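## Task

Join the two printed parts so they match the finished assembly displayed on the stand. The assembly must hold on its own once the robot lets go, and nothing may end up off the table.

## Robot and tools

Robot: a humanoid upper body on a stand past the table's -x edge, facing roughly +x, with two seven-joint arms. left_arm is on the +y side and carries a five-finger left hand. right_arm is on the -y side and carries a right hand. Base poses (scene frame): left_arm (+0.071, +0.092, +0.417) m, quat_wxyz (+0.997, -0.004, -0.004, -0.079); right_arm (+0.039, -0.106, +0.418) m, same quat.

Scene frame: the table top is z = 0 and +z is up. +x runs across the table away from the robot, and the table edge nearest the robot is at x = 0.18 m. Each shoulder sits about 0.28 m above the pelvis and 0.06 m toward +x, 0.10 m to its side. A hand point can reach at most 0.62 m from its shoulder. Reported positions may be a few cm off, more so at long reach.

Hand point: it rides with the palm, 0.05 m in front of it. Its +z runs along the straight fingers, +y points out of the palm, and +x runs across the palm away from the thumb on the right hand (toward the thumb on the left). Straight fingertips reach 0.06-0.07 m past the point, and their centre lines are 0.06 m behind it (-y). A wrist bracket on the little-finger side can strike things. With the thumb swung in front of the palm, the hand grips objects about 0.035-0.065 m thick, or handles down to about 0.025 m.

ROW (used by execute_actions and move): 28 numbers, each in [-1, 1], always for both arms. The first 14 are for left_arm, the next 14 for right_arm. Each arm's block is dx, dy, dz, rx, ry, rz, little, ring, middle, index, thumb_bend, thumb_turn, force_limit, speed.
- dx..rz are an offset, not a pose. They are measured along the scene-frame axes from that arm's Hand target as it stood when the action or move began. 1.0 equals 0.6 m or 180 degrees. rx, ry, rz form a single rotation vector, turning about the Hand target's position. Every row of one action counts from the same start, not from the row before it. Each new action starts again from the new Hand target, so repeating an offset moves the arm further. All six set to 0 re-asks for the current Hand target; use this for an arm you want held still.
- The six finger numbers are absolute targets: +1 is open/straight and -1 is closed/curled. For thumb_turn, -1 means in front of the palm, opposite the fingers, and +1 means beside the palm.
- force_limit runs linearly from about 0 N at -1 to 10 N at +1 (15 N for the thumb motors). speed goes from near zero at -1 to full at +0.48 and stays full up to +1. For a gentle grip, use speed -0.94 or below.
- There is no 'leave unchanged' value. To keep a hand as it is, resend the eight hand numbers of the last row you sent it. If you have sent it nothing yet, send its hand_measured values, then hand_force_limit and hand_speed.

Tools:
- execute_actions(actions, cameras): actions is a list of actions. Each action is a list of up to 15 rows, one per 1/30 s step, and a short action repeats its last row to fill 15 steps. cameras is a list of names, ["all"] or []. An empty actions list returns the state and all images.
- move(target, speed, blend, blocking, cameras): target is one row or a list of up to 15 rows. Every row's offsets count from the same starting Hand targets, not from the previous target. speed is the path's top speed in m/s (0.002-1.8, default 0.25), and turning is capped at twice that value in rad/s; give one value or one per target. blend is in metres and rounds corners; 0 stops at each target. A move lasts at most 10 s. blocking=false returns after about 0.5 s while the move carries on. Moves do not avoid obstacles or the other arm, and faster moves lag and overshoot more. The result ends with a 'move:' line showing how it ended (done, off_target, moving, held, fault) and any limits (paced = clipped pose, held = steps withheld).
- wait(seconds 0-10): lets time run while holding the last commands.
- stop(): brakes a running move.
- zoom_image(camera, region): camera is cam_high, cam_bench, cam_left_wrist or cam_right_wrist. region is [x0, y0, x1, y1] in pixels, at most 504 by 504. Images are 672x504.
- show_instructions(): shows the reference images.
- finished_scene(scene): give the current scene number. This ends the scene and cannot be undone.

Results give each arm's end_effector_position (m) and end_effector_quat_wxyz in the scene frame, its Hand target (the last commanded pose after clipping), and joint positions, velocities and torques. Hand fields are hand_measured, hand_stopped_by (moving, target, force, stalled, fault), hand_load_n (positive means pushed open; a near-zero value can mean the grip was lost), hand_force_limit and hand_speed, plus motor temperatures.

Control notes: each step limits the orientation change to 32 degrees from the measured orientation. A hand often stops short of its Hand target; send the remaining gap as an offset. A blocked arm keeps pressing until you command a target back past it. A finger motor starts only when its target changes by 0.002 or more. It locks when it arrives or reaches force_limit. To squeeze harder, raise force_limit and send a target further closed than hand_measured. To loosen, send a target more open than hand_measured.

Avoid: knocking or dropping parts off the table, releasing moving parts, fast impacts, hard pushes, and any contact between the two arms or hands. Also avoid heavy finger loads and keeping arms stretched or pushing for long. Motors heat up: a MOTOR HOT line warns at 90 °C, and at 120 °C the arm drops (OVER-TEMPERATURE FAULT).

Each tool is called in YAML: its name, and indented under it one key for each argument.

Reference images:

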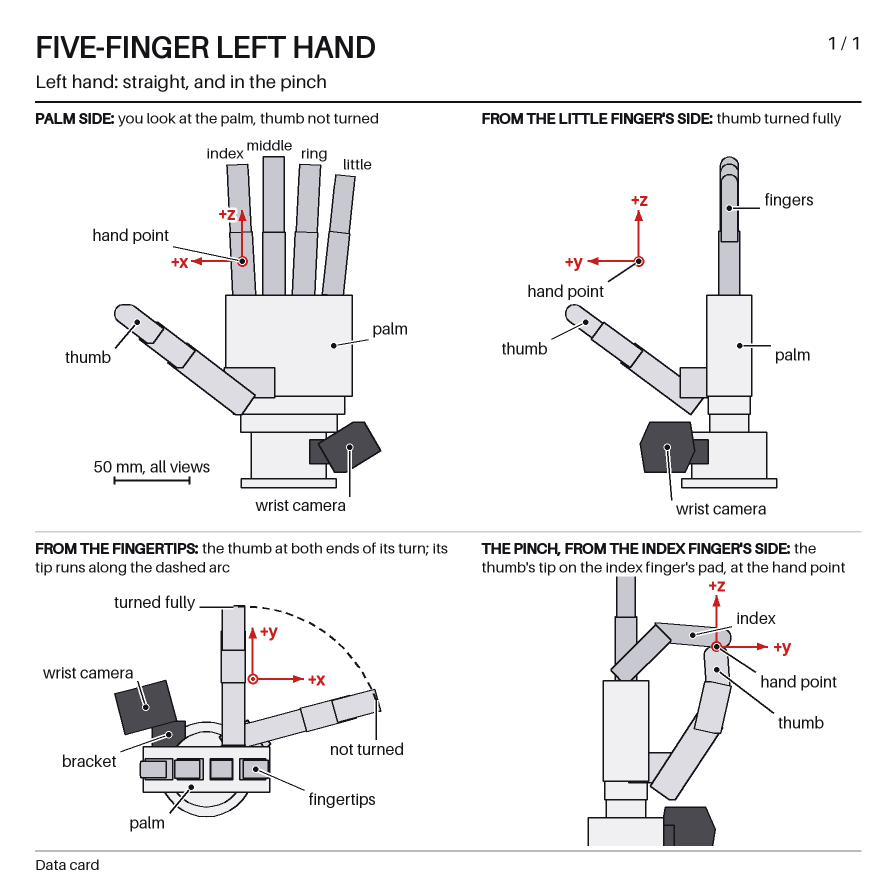

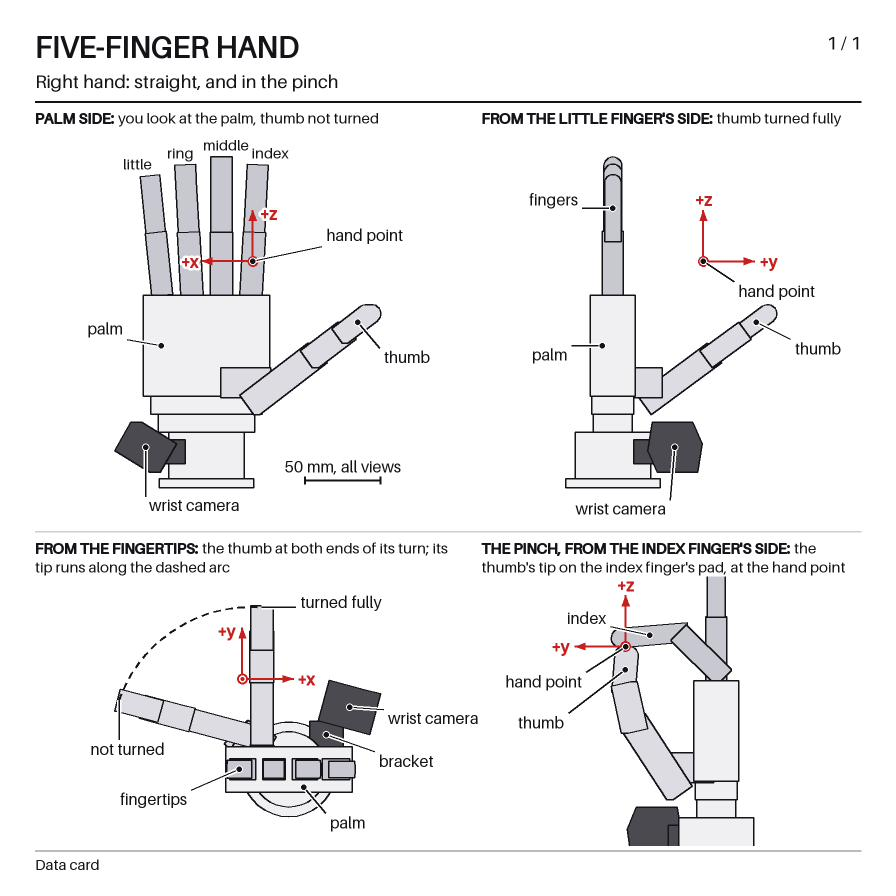

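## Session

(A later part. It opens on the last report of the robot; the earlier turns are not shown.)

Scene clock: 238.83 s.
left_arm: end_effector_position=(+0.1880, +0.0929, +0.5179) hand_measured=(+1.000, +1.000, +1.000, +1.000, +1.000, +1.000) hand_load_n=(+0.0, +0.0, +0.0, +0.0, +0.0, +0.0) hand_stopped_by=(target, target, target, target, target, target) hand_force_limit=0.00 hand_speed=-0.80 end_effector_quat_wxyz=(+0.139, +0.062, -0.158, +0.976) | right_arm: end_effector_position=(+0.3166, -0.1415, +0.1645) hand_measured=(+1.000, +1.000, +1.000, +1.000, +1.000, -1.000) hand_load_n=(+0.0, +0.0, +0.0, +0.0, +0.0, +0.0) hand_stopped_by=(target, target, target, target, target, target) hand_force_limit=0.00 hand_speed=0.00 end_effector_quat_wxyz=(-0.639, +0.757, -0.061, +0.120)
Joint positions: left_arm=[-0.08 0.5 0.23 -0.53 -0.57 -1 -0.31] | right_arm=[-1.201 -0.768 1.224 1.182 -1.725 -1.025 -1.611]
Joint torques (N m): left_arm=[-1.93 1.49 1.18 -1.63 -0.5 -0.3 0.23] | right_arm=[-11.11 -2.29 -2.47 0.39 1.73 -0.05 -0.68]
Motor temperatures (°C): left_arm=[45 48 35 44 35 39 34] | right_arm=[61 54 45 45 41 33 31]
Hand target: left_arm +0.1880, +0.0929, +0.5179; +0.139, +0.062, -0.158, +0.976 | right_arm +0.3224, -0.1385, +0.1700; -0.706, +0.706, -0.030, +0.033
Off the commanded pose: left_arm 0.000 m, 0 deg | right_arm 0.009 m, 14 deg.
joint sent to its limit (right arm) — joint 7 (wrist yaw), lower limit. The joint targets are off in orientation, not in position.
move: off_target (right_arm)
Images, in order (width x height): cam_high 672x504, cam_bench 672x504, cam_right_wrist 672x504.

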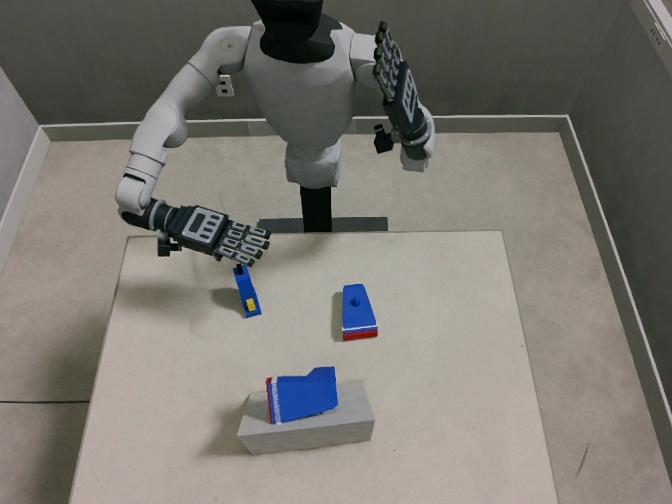

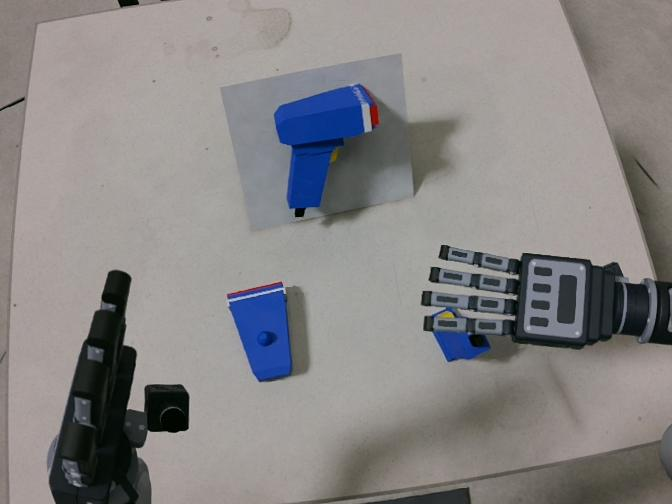

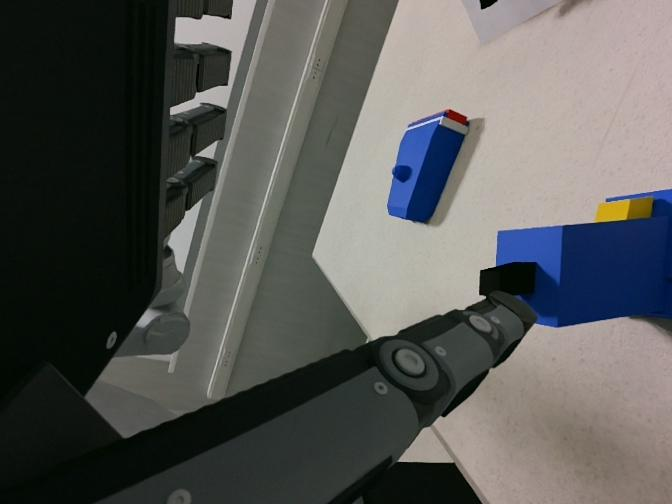

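move:
  target: [0,0,0,0,0,0,1,1,1,1,1,1,0,-0.8,0.022,0.004,-0.075,0,0,-0.05,1,1,1,1,1,-1,0,0]
  speed: 0.1
  cameras: ["cam_high","cam_bench","cam_right_wrist"]

Scene clock: 255.30 s.
left_arm: end_effector_position=(+0.1880, +0.0929, +0.5179) hand_measured=(+1.000, +1.000, +1.000, +1.000, +1.000, +1.000) hand_load_n=(+0.0, +0.0, +0.0, +0.0, +0.0, +0.0) hand_stopped_by=(target, target, target, target, target, target) hand_force_limit=0.00 hand_speed=-0.80 end_effector_quat_wxyz=(+0.139, +0.062, -0.158, +0.976) | right_arm: end_effector_position=(+0.3384, -0.1371, +0.1290) hand_measured=(+1.000, +1.000, +1.000, +1.000, +1.000, -1.000) hand_load_n=(-0.5, +0.0, +0.0, -0.5, +0.0, +0.0) hand_stopped_by=(target, target, target, target, target, target) hand_force_limit=0.00 hand_speed=0.00 end_effector_quat_wxyz=(-0.627, +0.749, -0.103, +0.188)
Joint positions: left_arm=[-0.08 0.5 0.23 -0.53 -0.57 -1 -0.31] | right_arm=[-1.136 -0.581 1.158 1.475 -1.692 -0.877 -1.591]
Joint torques (N m): left_arm=[-1.93 1.5 1.18 -1.63 -0.5 -0.3 0.23] | right_arm=[-7.63 -2.22 -1.74 -0.08 1.62 0.24 -0.59]
Motor temperatures (°C): left_arm=[45 48 35 44 35 39 34] | right_arm=[61 52 46 45 41 32 31]
Hand target: left_arm +0.1880, +0.0929, +0.5179; +0.139, +0.062, -0.158, +0.976 | right_arm +0.3356, -0.1361, +0.1250; -0.702, +0.702, -0.085, +0.088
Off the commanded pose: left_arm 0.000 m, 0 deg | right_arm 0.005 m, 15 deg.
move: off_target (right_arm)
Images, in order (width x height): cam_high 672x504, cam_bench 672x504, cam_right_wrist 672x504.

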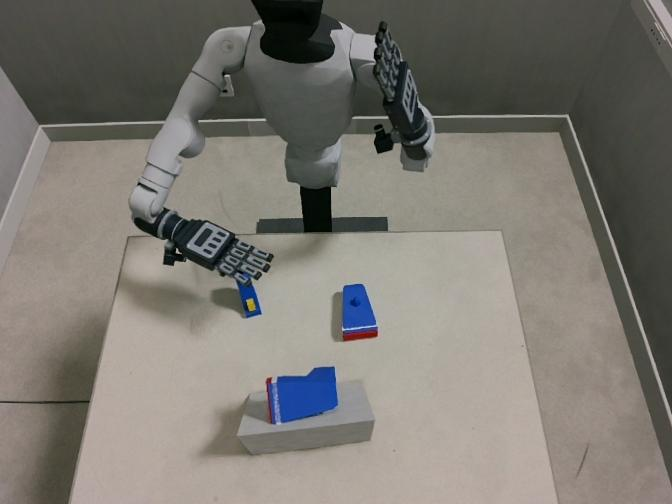

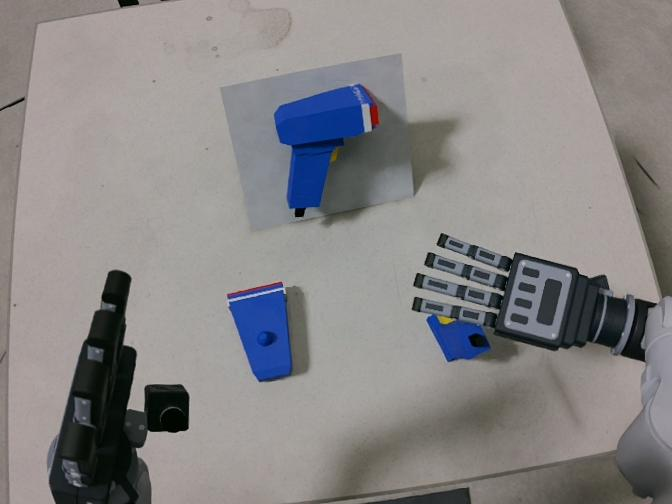

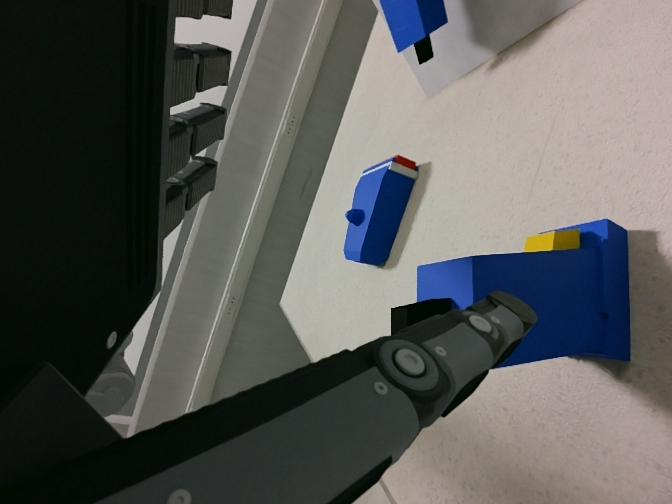

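move:
  target: [0,0,0,0,0,0,1,1,1,1,1,1,0,-0.8,-0.02,0.0,-0.066,0,0,0,1,1,1,1,1,-1,0,0]
  speed: 0.06
  cameras: ["cam_high","cam_bench","cam_right_wrist"]

Scene clock: 271.33 s.
left_arm: end_effector_position=(+0.1880, +0.0929, +0.5179) hand_measured=(+1.000, +1.000, +1.000, +1.000, +1.000, +1.000) hand_load_n=(-0.5, +0.0, +0.0, +0.0, +0.0, +0.0) hand_stopped_by=(target, target, target, target, target, target) hand_force_limit=0.00 hand_speed=-0.80 end_effector_quat_wxyz=(+0.139, +0.062, -0.158, +0.976) | right_arm: end_effector_position=(+0.3272, -0.1396, +0.0890) hand_measured=(+1.000, +1.000, +1.000, +1.000, +1.000, -1.000) hand_load_n=(+0.0, +0.0, +0.0, +0.0, +0.0, +0.0) hand_stopped_by=(target, target, target, target, target, target) hand_force_limit=0.00 hand_speed=0.00 end_effector_quat_wxyz=(-0.600, +0.766, -0.111, +0.203)
Joint positions: left_arm=[-0.08 0.5 0.23 -0.53 -0.57 -1 -0.31] | right_arm=[-1.031 -0.545 1.092 1.475 -1.692 -0.75 -1.493]
Joint torques (N m): left_arm=[-1.94 1.5 1.19 -1.62 -0.5 -0.3 0.23] | right_arm=[-7.18 -1.93 -1.81 -0.88 1.59 0.27 -0.59]
Motor temperatures (°C): left_arm=[45 48 35 44 35 38 34] | right_arm=[56 51 45 45 41 32 31]
Hand target: left_arm +0.1880, +0.0929, +0.5179; +0.139, +0.062, -0.158, +0.976 | right_arm +0.3236, -0.1361, +0.0854; -0.702, +0.702, -0.085, +0.088
Off the commanded pose: left_arm 0.000 m, 0 deg | right_arm 0.006 m, 19 deg.
move: off_target (right_arm)
Images, in order (width x height): cam_high 672x504, cam_bench 672x504, cam_right_wrist 672x504.

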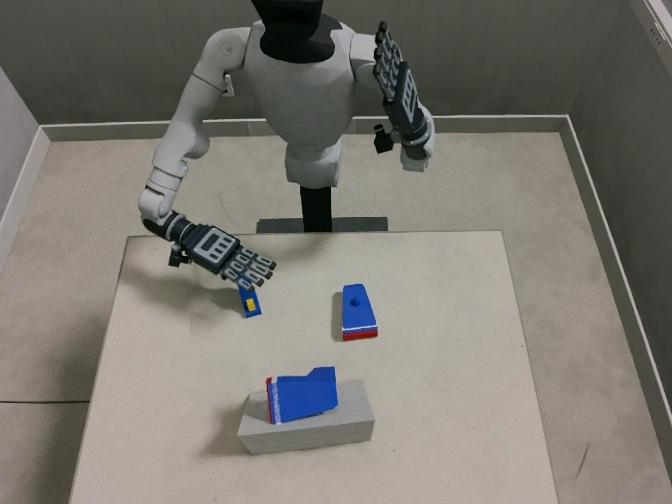

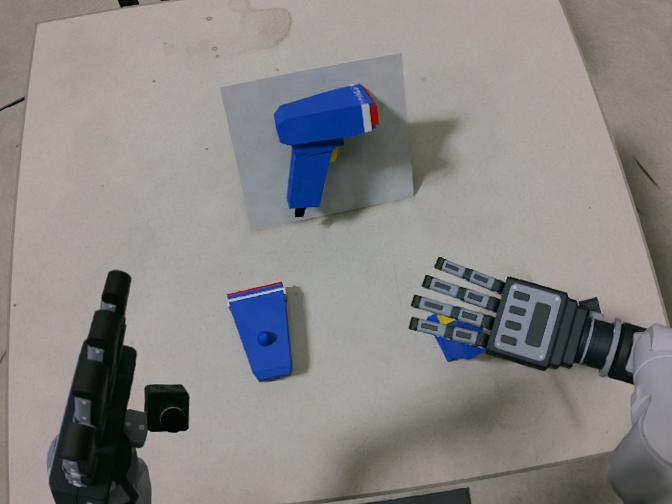

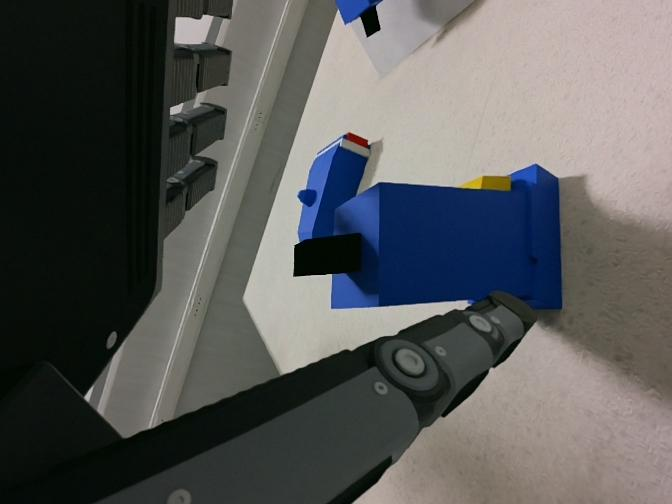

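move:
  target: [0,0,0,0,0,0,1,1,1,1,1,1,0,-0.8,0,0,0,0,0,0,1,1,0.25,0.25,0.5,-1,-0.6,-0.7]
  speed: 0.06
  cameras: ["cam_high","cam_bench","cam_right_wrist"]

Scene clock: 295.17 s.
left_arm: end_effector_position=(+0.1880, +0.0929, +0.5179) hand_measured=(+1.000, +1.000, +1.000, +1.000, +1.000, +1.000) hand_load_n=(+0.0, +0.0, +0.0, +0.0, +0.0, +0.0) hand_stopped_by=(target, target, target, target, target, target) hand_force_limit=0.00 hand_speed=-0.80 end_effector_quat_wxyz=(+0.139, +0.062, -0.158, +0.976) | right_arm: end_effector_position=(+0.3272, -0.1397, +0.0888) hand_measured=(+1.000, +1.000, +0.250, +0.250, +0.500, -1.000) hand_load_n=(+0.0, +0.0, +0.5, +0.0, +0.5, +0.0) hand_stopped_by=(target, target, target, target, target, target) hand_force_limit=-0.60 hand_speed=-0.70 end_effector_quat_wxyz=(-0.599, +0.767, -0.111, +0.203)
Joint positions: left_arm=[-0.08 0.5 0.23 -0.53 -0.57 -1 -0.31] | right_arm=[-1.031 -0.545 1.092 1.475 -1.692 -0.75 -1.491]
Joint torques (N m): left_arm=[-1.93 1.5 1.19 -1.62 -0.51 -0.29 0.23] | right_arm=[-7.11 -2.02 -1.86 -1 1.52 0.26 -0.62]
Motor temperatures (°C): left_arm=[45 48 35 44 35 38 34] | right_arm=[55 51 45 45 41 32 31]
Hand target: left_arm +0.1880, +0.0929, +0.5179; +0.139, +0.062, -0.158, +0.976 | right_arm +0.3236, -0.1361, +0.0854; -0.702, +0.702, -0.085, +0.088
Off the commanded pose: left_arm 0.000 m, 0 deg | right_arm 0.006 m, 19 deg.
move: off_target (right_arm)
Images, in order (width x height): cam_high 672x504, cam_bench 672x504, cam_right_wrist 672x504.

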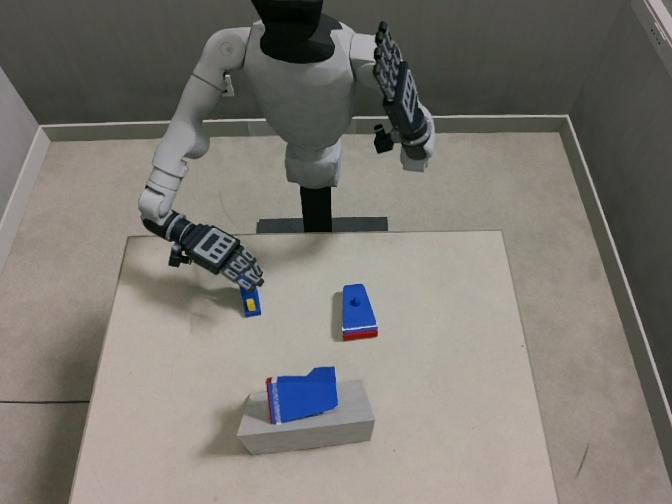

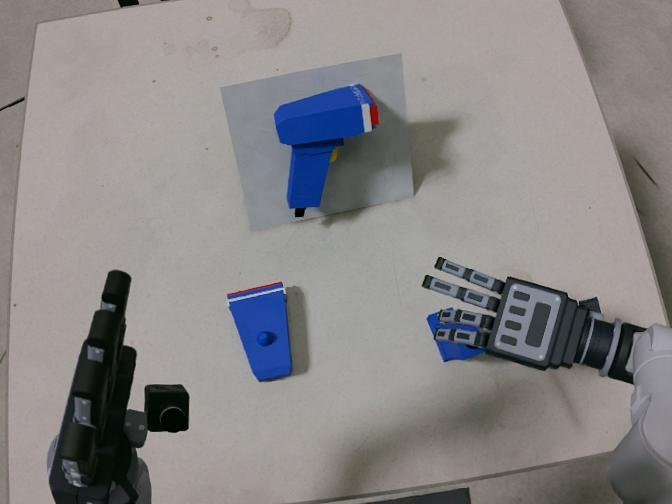

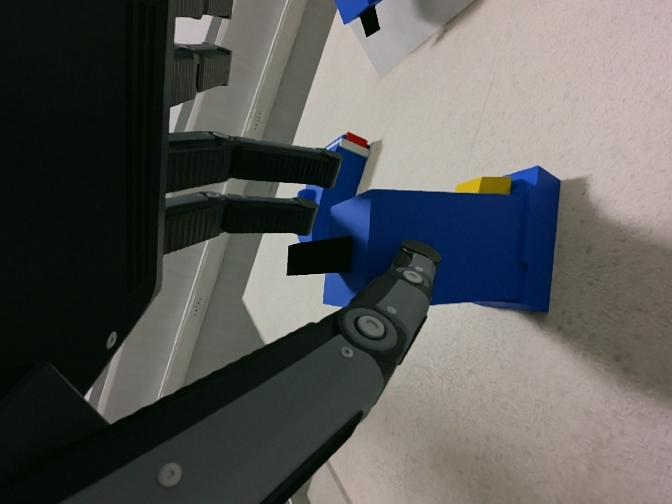

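move:
  target: [0,0,0,0,0,0,1,1,1,1,1,1,0,-0.8,-0.02,-0.007,-0.03,0,0,0,1,1,0.25,0.25,0.75,-1,-0.6,-0.7]
  speed: 0.06
  cameras: ["cam_right_wrist"]

move:
  target: [0,0,0,0,0,0,1,1,1,1,1,1,0,-0.8,0,0,0,0,0,0,1,1,-0.1,-0.1,0.3,-1,-0.6,-0.8]
  speed: 0.06
  cameras: ["cam_bench","cam_right_wrist"]

Scene clock: 308.77 s.
left_arm: end_effector_position=(+0.1880, +0.0929, +0.5179) hand_measured=(+1.000, +1.000, +1.000, +1.000, +1.000, +1.000) hand_load_n=(+0.0, +0.0, +0.0, +0.0, +0.0, +0.0) hand_stopped_by=(target, target, target, target, target, target) hand_force_limit=0.00 hand_speed=-0.80 end_effector_quat_wxyz=(+0.139, +0.062, -0.158, +0.976) | right_arm: end_effector_position=(+0.3166, -0.1437, +0.0722) hand_measured=(+1.000, +1.000, +0.250, +0.250, +0.750, -1.000) hand_load_n=(+0.0, +0.0, +0.5, +0.0, +0.0, +0.0) hand_stopped_by=(target, target, target, target, target, target) hand_force_limit=-0.60 hand_speed=-0.70 end_effector_quat_wxyz=(-0.589, +0.773, -0.112, +0.207)
Joint positions: left_arm=[-0.08 0.5 0.23 -0.53 -0.57 -1 -0.31] | right_arm=[-0.977 -0.538 1.085 1.475 -1.692 -0.689 -1.48]
Joint torques (N m): left_arm=[-1.94 1.49 1.19 -1.63 -0.49 -0.3 0.23] | right_arm=[-6.66 -2.04 -1.6 -0.85 1.63 0.29 -0.52]
Hand target: left_arm +0.1880, +0.0929, +0.5179; +0.139, +0.062, -0.158, +0.976 | right_arm +0.3116, -0.1403, +0.0674; -0.702, +0.702, -0.085, +0.088
Off the commanded pose: left_arm 0.000 m, 0 deg | right_arm 0.008 m, 21 deg.
move: off_target (right_arm)
Images, in order (width x height): cam_right_wrist 672x504.

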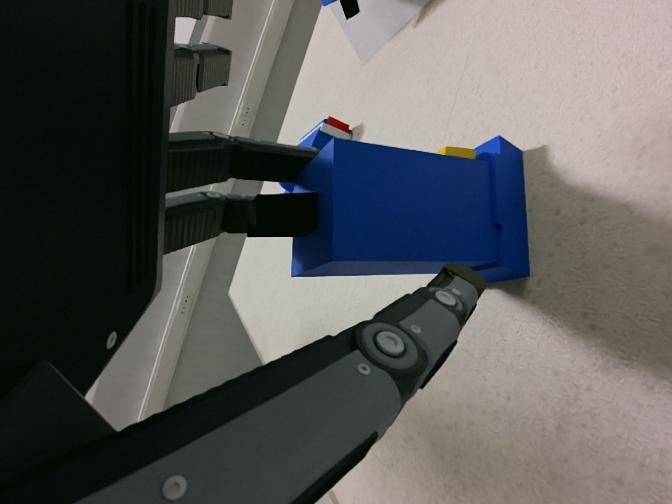

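Scene clock: 309.67 s.
left_arm: end_effector_position=(+0.1880, +0.0929, +0.5179) hand_measured=(+1.000, +1.000, +1.000, +1.000, +1.000, +1.000) hand_load_n=(+0.0, +0.0, +0.0, +0.0, +0.0, +0.0) hand_stopped_by=(target, target, target, target, target, target) hand_force_limit=0.00 hand_speed=-0.80 end_effector_quat_wxyz=(+0.139, +0.062, -0.158, +0.976) | right_arm: end_effector_position=(+0.3168, -0.1438, +0.0722) hand_measured=(+1.000, +1.000, +0.106, -0.100, +0.678, -1.000) hand_load_n=(+0.0, -0.5, +3.5, +0.0, +3.5, +0.5) hand_stopped_by=(target, target, force, target, force, target) hand_force_limit=-0.60 hand_speed=-0.80 end_effector_quat_wxyz=(-0.589, +0.773, -0.112, +0.207)
Joint positions: left_arm=[-0.08 0.5 0.23 -0.53 -0.57 -1 -0.31] | right_arm=[-0.977 -0.538 1.084 1.475 -1.692 -0.689 -1.479]
Joint torques (N m): left_arm=[-1.94 1.5 1.18 -1.63 -0.51 -0.3 0.23] | right_arm=[-6.72 -2.02 -1.5 -1 1.44 0.26 -0.55]
Hand target: left_arm +0.1880, +0.0929, +0.5179; +0.139, +0.062, -0.158, +0.976 | right_arm +0.3116, -0.1403, +0.0674; -0.702, +0.702, -0.085, +0.088
Off the commanded pose: left_arm 0.000 m, 0 deg | right_arm 0.008 m, 21 deg.
move: off_target (right_arm)
Images, in order (width x height): cam_bench 672x504, cam_right_wrist 672x504.

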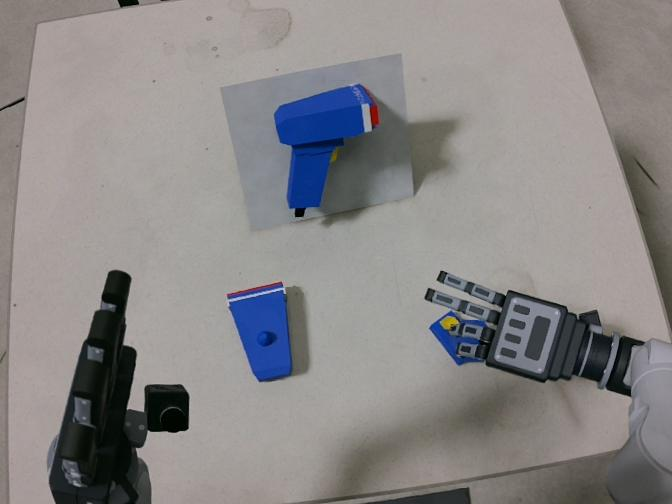

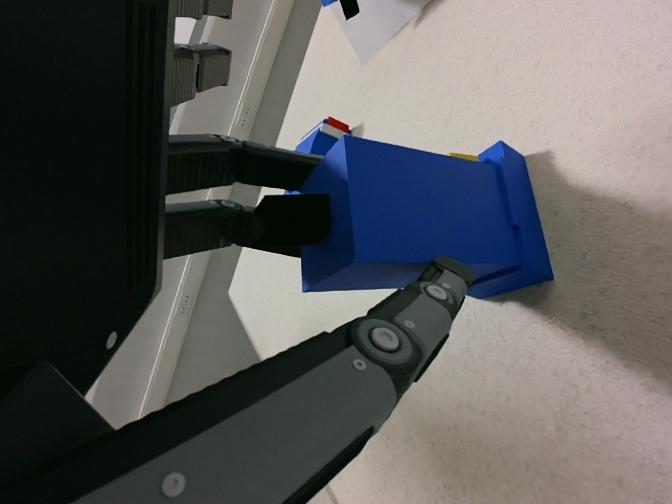

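move:
  target: [0,0,0,0,0,0,1,1,1,1,1,1,0,-0.8,0,0,0,0,0,0,1,1,-0.1,-0.4,0.1,-1,-0.4,-0.8]
  speed: 0.06
  cameras: ["cam_high","cam_bench","cam_right_wrist"]

Scene clock: 313.63 s.
left_arm: end_effector_position=(+0.1880, +0.0929, +0.5179) hand_measured=(+1.000, +1.000, +1.000, +1.000, +1.000, +1.000) hand_load_n=(+0.0, +0.0, +0.0, +0.0, +0.0, +0.0) hand_stopped_by=(target, target, target, target, target, target) hand_force_limit=0.00 hand_speed=-0.80 end_effector_quat_wxyz=(+0.139, +0.062, -0.158, +0.976) | right_arm: end_effector_position=(+0.3168, -0.1438, +0.0722) hand_measured=(+1.000, +1.000, +0.106, -0.152, +0.672, -1.000) hand_load_n=(+0.0, +0.0, +2.0, +4.5, +6.5, -1.5) hand_stopped_by=(target, target, force, force, force, target) hand_force_limit=-0.40 hand_speed=-0.80 end_effector_quat_wxyz=(-0.589, +0.773, -0.112, +0.207)
Joint positions: left_arm=[-0.08 0.5 0.23 -0.53 -0.57 -1 -0.31] | right_arm=[-0.977 -0.538 1.084 1.475 -1.692 -0.688 -1.479]
Joint torques (N m): left_arm=[-1.94 1.5 1.19 -1.62 -0.5 -0.29 0.23] | right_arm=[-6.77 -2.17 -1.54 -0.98 1.4 0.25 -0.51]
Hand target: left_arm +0.1880, +0.0929, +0.5179; +0.139, +0.062, -0.158, +0.976 | right_arm +0.3116, -0.1403, +0.0674; -0.702, +0.702, -0.085, +0.088
Off the commanded pose: left_arm 0.000 m, 0 deg | right_arm 0.008 m, 21 deg.
move: off_target (right_arm)
Images, in order (width x height): cam_high 672x504, cam_bench 672x504, cam_right_wrist 672x504.

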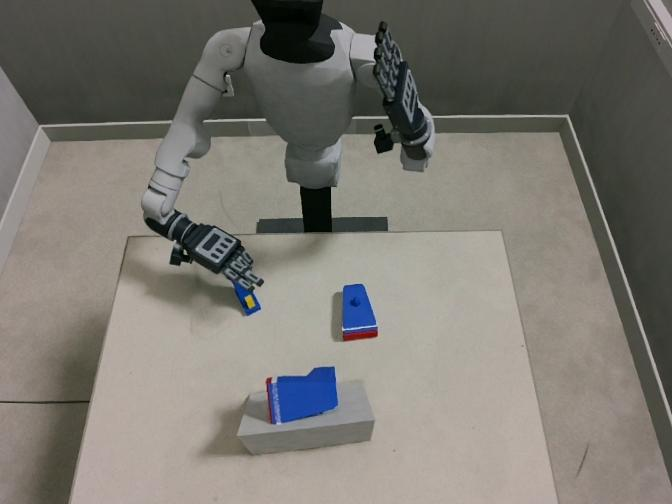

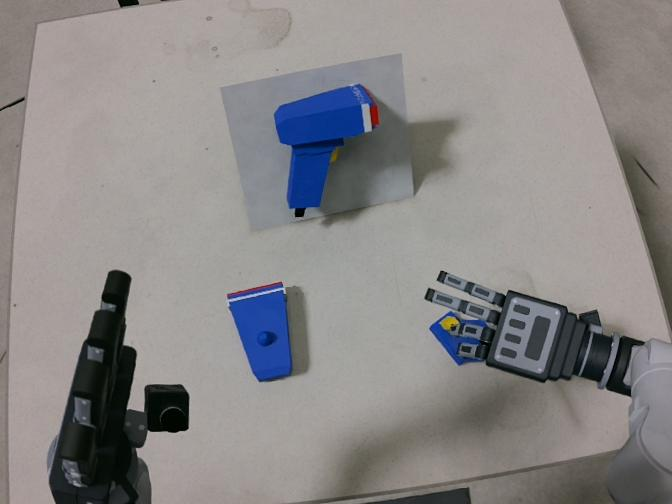

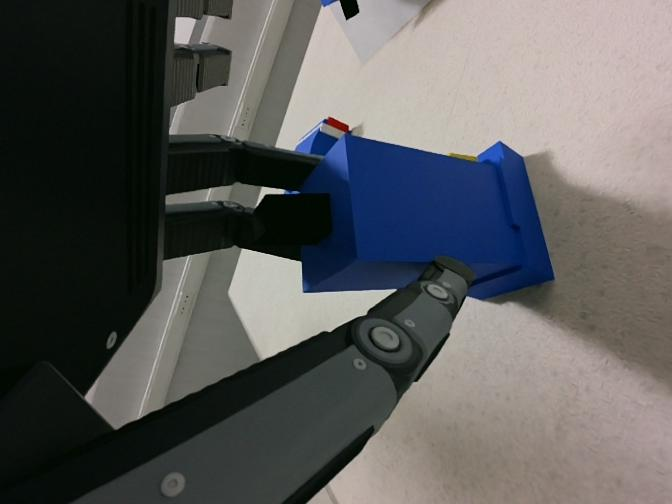

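move:
  target:
    - [0,0,0,0,0,0,1,1,1,1,1,1,0,-0.8,0,0,0,0,0,0,1,1,1,1,1,-1,-0.4,-0.3]
    - [0,0,0,0,0,0,1,1,1,1,1,1,0,-0.8,0.02,0,0.2,0,0,0,1,1,1,1,1,-1,-0.4,-0.3]
    - [0,0,0,0,0,0,1,1,1,1,1,1,0,-0.8,0.07,0.15,0.2,0,0,0,1,1,1,1,1,-1,-0.4,-0.3]
  speed: 0.12
  cameras: ["cam_high","cam_bench","cam_right_wrist"]

Scene clock: 348.37 s.
left_arm: end_effector_position=(+0.1880, +0.0929, +0.5179) hand_measured=(+1.000, +1.000, +1.000, +1.000, +1.000, +1.000) hand_load_n=(+0.0, +0.0, +0.0, +0.0, +0.0, +0.0) hand_stopped_by=(target, target, target, target, target, target) hand_force_limit=0.00 hand_speed=-0.80 end_effector_quat_wxyz=(+0.139, +0.062, -0.158, +0.976) | right_arm: end_effector_position=(+0.3504, -0.0530, +0.1836) hand_measured=(+1.000, +1.000, +1.000, +1.000, +1.000, -1.000) hand_load_n=(-0.5, +0.0, +0.0, +0.0, +0.0, +0.0) hand_stopped_by=(target, target, target, target, target, target) hand_force_limit=-0.40 hand_speed=-0.30 end_effector_quat_wxyz=(+0.694, -0.705, +0.101, -0.105)
Joint positions: left_arm=[-0.08 0.5 0.23 -0.53 -0.57 -1 -0.31] | right_arm=[-1.301 -0.434 1.069 1.448 -1.696 -1.135 -1.519]
Joint torques (N m): left_arm=[-1.93 1.5 1.19 -1.63 -0.51 -0.3 0.23] | right_arm=[-12.54 -1.09 -1.11 -0.03 1.19 0.16 -0.78]
Motor temperatures (°C): left_arm=[45 49 35 44 35 38 34] | right_arm=[55 51 45 45 41 32 31]
Hand target: left_arm +0.1880, +0.0929, +0.5179; +0.139, +0.062, -0.158, +0.976 | right_arm +0.3536, -0.0503, +0.1874; +0.702, -0.702, +0.085, -0.088
Off the commanded pose: left_arm 0.000 m, 0 deg | right_arm 0.006 m, 3 deg.
move: off_target (right_arm)
Images, in order (width x height): cam_high 672x504, cam_bench 672x504, cam_right_wrist 672x504.

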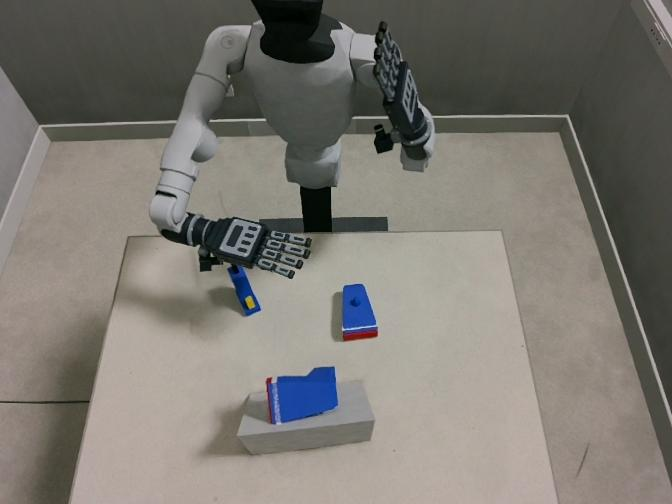

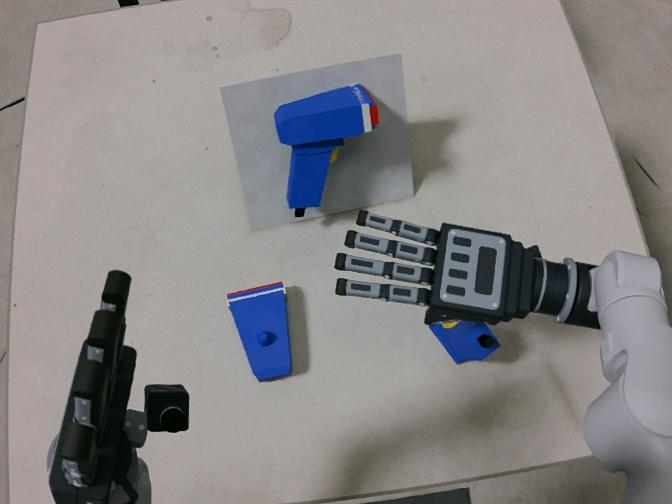

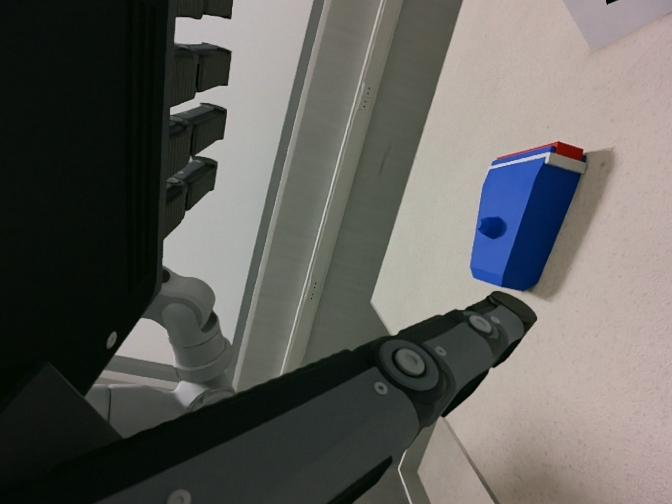

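move:
  target: [0,0,0,0,0,0,1,1,1,1,1,1,0,-0.8,0,0.01,-0.135,0,0,0,1,1,1,1,1,-1,-0.4,-0.3]
  speed: 0.12
  cameras: ["cam_high","cam_bench","cam_right_wrist"]

Scene clock: 356.13 s.
left_arm: end_effector_position=(+0.1880, +0.0929, +0.5179) hand_measured=(+1.000, +1.000, +1.000, +1.000, +1.000, +1.000) hand_load_n=(+0.0, +0.0, +0.0, +0.0, +0.0, +0.0) hand_stopped_by=(target, target, target, target, target, target) hand_force_limit=0.00 hand_speed=-0.80 end_effector_quat_wxyz=(+0.139, +0.062, -0.158, +0.976) | right_arm: end_effector_position=(+0.3563, -0.0413, +0.1104) hand_measured=(+1.000, +1.000, +1.000, +1.000, +1.000, -1.000) hand_load_n=(+0.0, +0.0, +0.0, +0.0, +0.0, +0.0) hand_stopped_by=(target, target, target, target, target, target) hand_force_limit=-0.40 hand_speed=-0.30 end_effector_quat_wxyz=(-0.646, +0.737, -0.103, +0.172)
Joint positions: left_arm=[-0.08 0.5 0.23 -0.53 -0.57 -1 -0.31] | right_arm=[-1.143 -0.316 0.976 1.482 -1.644 -0.825 -1.294]
Joint torques (N m): left_arm=[-1.94 1.49 1.18 -1.63 -0.5 -0.3 0.23] | right_arm=[-7.83 -2.18 -1.87 -1.43 1.55 0.14 -0.62]
Motor temperatures (°C): left_arm=[45 49 35 44 35 38 34] | right_arm=[62 51 45 45 41 32 31]
Hand target: left_arm +0.1880, +0.0929, +0.5179; +0.139, +0.062, -0.158, +0.976 | right_arm +0.3536, -0.0443, +0.1064; -0.702, +0.702, -0.085, +0.088
Off the commanded pose: left_arm 0.000 m, 0 deg | right_arm 0.006 m, 12 deg.
move: off_target (right_arm)
Images, in order (width x height): cam_high 672x504, cam_bench 672x504, cam_right_wrist 672x504.

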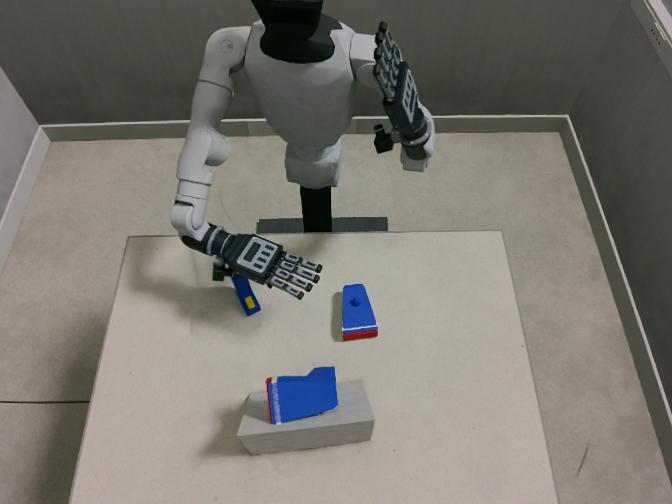

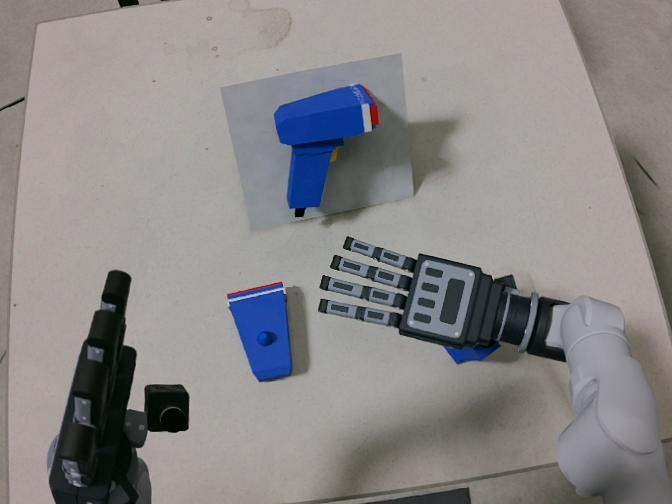

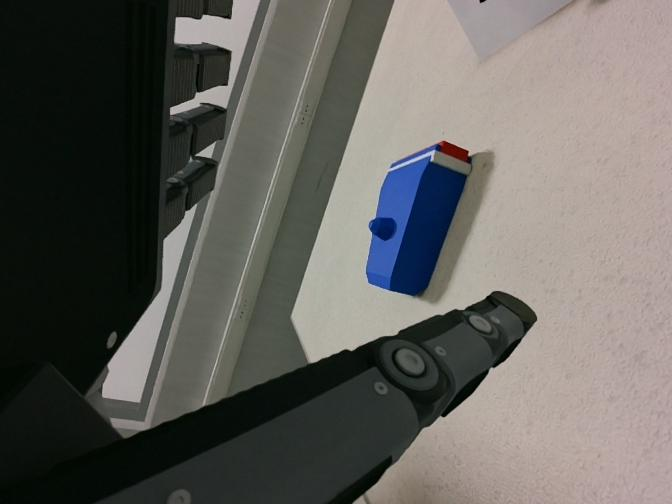

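move:
  target: [0,0,0,0,0,0,1,1,1,1,1,1,0,-0.8,0,-0.075,-0.01,0,0,0,1,1,1,1,1,-1,-0.4,-0.3]
  speed: 0.06
  cameras: ["cam_high","cam_bench","cam_right_wrist"]

Scene clock: 362.57 s.
left_arm: end_effector_position=(+0.1880, +0.0929, +0.5179) hand_measured=(+1.000, +1.000, +1.000, +1.000, +1.000, +1.000) hand_load_n=(+0.0, +0.0, +0.0, +0.0, +0.0, +0.0) hand_stopped_by=(target, target, target, target, target, target) hand_force_limit=0.00 hand_speed=-0.80 end_effector_quat_wxyz=(+0.139, +0.062, -0.158, +0.976) | right_arm: end_effector_position=(+0.3590, -0.0863, +0.1061) hand_measured=(+1.000, +1.000, +1.000, +1.000, +1.000, -1.000) hand_load_n=(+0.0, +0.0, +0.0, +0.0, +0.0, +0.0) hand_stopped_by=(target, target, target, target, target, target) hand_force_limit=-0.40 hand_speed=-0.30 end_effector_quat_wxyz=(-0.623, +0.747, -0.116, +0.202)
Joint positions: left_arm=[-0.08 0.5 0.23 -0.53 -0.57 -1 -0.31] | right_arm=[-1.115 -0.423 0.998 1.476 -1.644 -0.807 -1.338]
Joint torques (N m): left_arm=[-1.94 1.5 1.18 -1.63 -0.5 -0.29 0.23] | right_arm=[-7.61 -2.64 -1.01 -1.5 1.36 0.27 -0.73]
Motor temperatures (°C): left_arm=[45 49 35 44 35 38 34] | right_arm=[60 51 45 45 41 32 31]
Hand target: left_arm +0.1880, +0.0929, +0.5179; +0.139, +0.062, -0.158, +0.976 | right_arm +0.3536, -0.0893, +0.1004; -0.702, +0.702, -0.085, +0.088
Off the commanded pose: left_arm 0.000 m, 0 deg | right_arm 0.008 m, 17 deg.
move: off_target (right_arm)
Images, in order (width x height): cam_high 672x504, cam_bench 672x504, cam_right_wrist 672x504.

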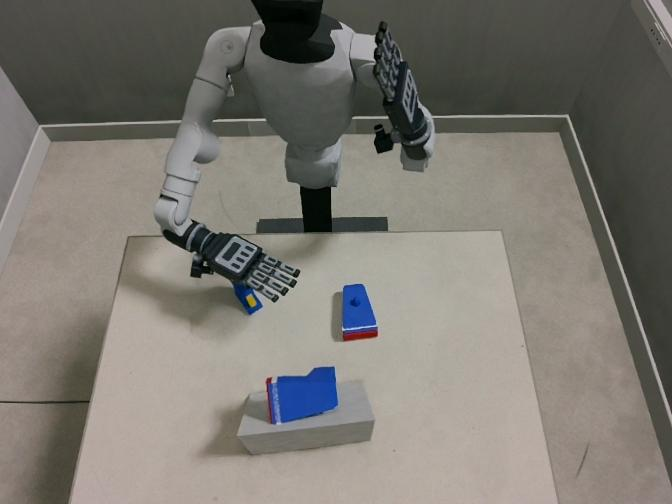

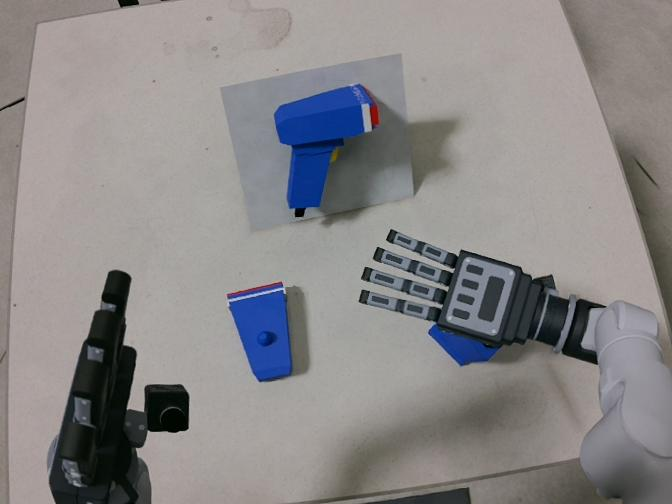

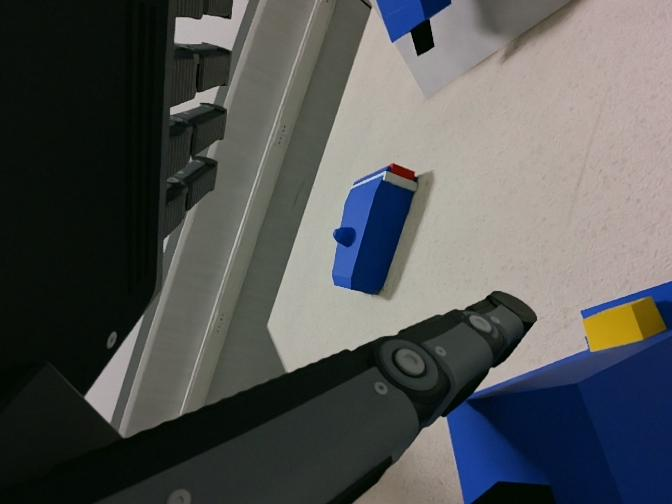

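move:
  target:
    - [0,0,0,0,0,0,1,1,1,1,1,1,0,-0.8,0,0.05,0.0,0,0,0,1,1,1,1,1,-1,-0.4,-0.3]
    - [0,0,0,0,0,0,1,1,1,1,1,1,0,-0.8,0.055,0.05,-0.01,0,0,0,1,1,1,1,1,-1,-0.4,-0.3]
    - [0,0,0,0,0,0,1,1,1,1,1,1,0,-0.8,0.055,-0.05,-0.01,0,0,0,1,1,1,1,1,-1,-0.4,-0.3]
  speed: 0.08
  cameras: ["cam_high","cam_bench","cam_right_wrist"]

Scene clock: 379.20 s.
left_arm: end_effector_position=(+0.1880, +0.0929, +0.5179) hand_measured=(+1.000, +1.000, +1.000, +1.000, +1.000, +1.000) hand_load_n=(+0.0, +0.5, +0.0, +0.0, +0.0, +0.0) hand_stopped_by=(target, target, target, target, target, target) hand_force_limit=0.00 hand_speed=-0.80 end_effector_quat_wxyz=(+0.139, +0.062, -0.158, +0.976) | right_arm: end_effector_position=(+0.3900, -0.1163, +0.0980) hand_measured=(+1.000, +1.000, +1.000, +1.000, +1.000, -1.000) hand_load_n=(+0.0, +0.0, +0.0, +0.0, +0.0, +0.0) hand_stopped_by=(target, target, target, target, target, target) hand_force_limit=-0.40 hand_speed=-0.30 end_effector_quat_wxyz=(-0.567, +0.767, -0.143, +0.265)
Joint positions: left_arm=[-0.08 0.5 0.23 -0.53 -0.57 -1 -0.31] | right_arm=[-1.115 -0.454 0.87 1.469 -1.644 -0.732 -1.159]
Joint torques (N m): left_arm=[-1.94 1.49 1.18 -1.62 -0.5 -0.29 0.23] | right_arm=[-8.74 -2.95 -1.09 -1.63 1.42 0.25 -0.74]
Motor temperatures (°C): left_arm=[45 49 35 44 35 38 34] | right_arm=[59 51 45 45 41 32 31]
Hand target: left_arm +0.1880, +0.0929, +0.5179; +0.139, +0.062, -0.158, +0.976 | right_arm +0.3866, -0.1193, +0.0944; -0.702, +0.702, -0.085, +0.088
Off the commanded pose: left_arm 0.000 m, 0 deg | right_arm 0.006 m, 27 deg.
move: off_target (right_arm)
Images, in order (width x height): cam_high 672x504, cam_bench 672x504, cam_right_wrist 672x504.

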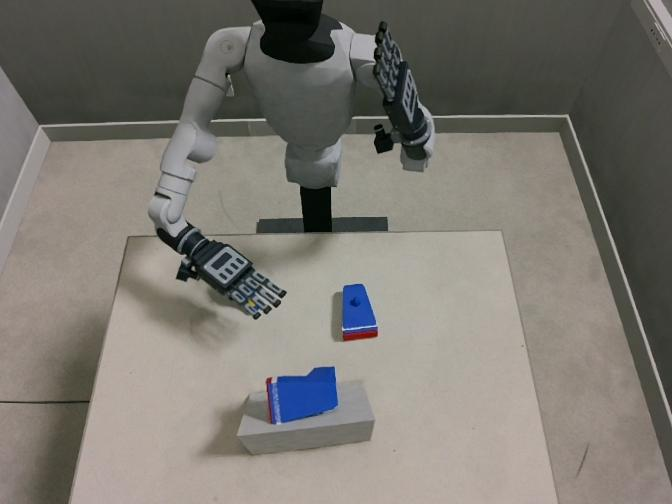

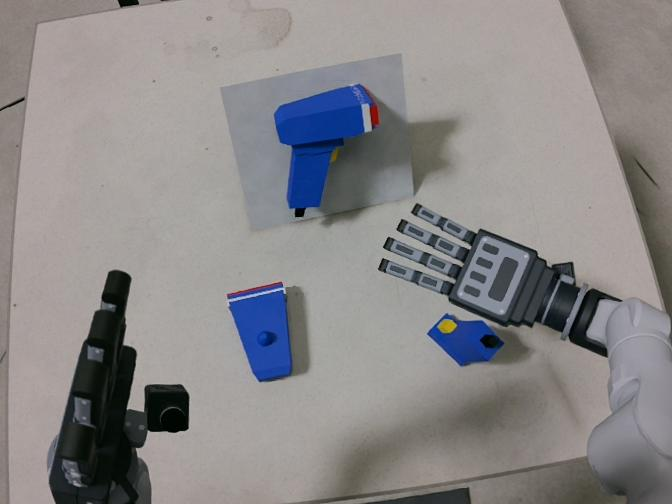

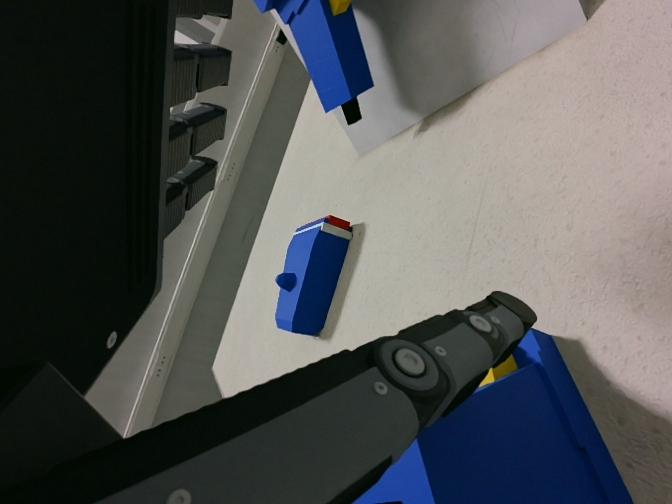

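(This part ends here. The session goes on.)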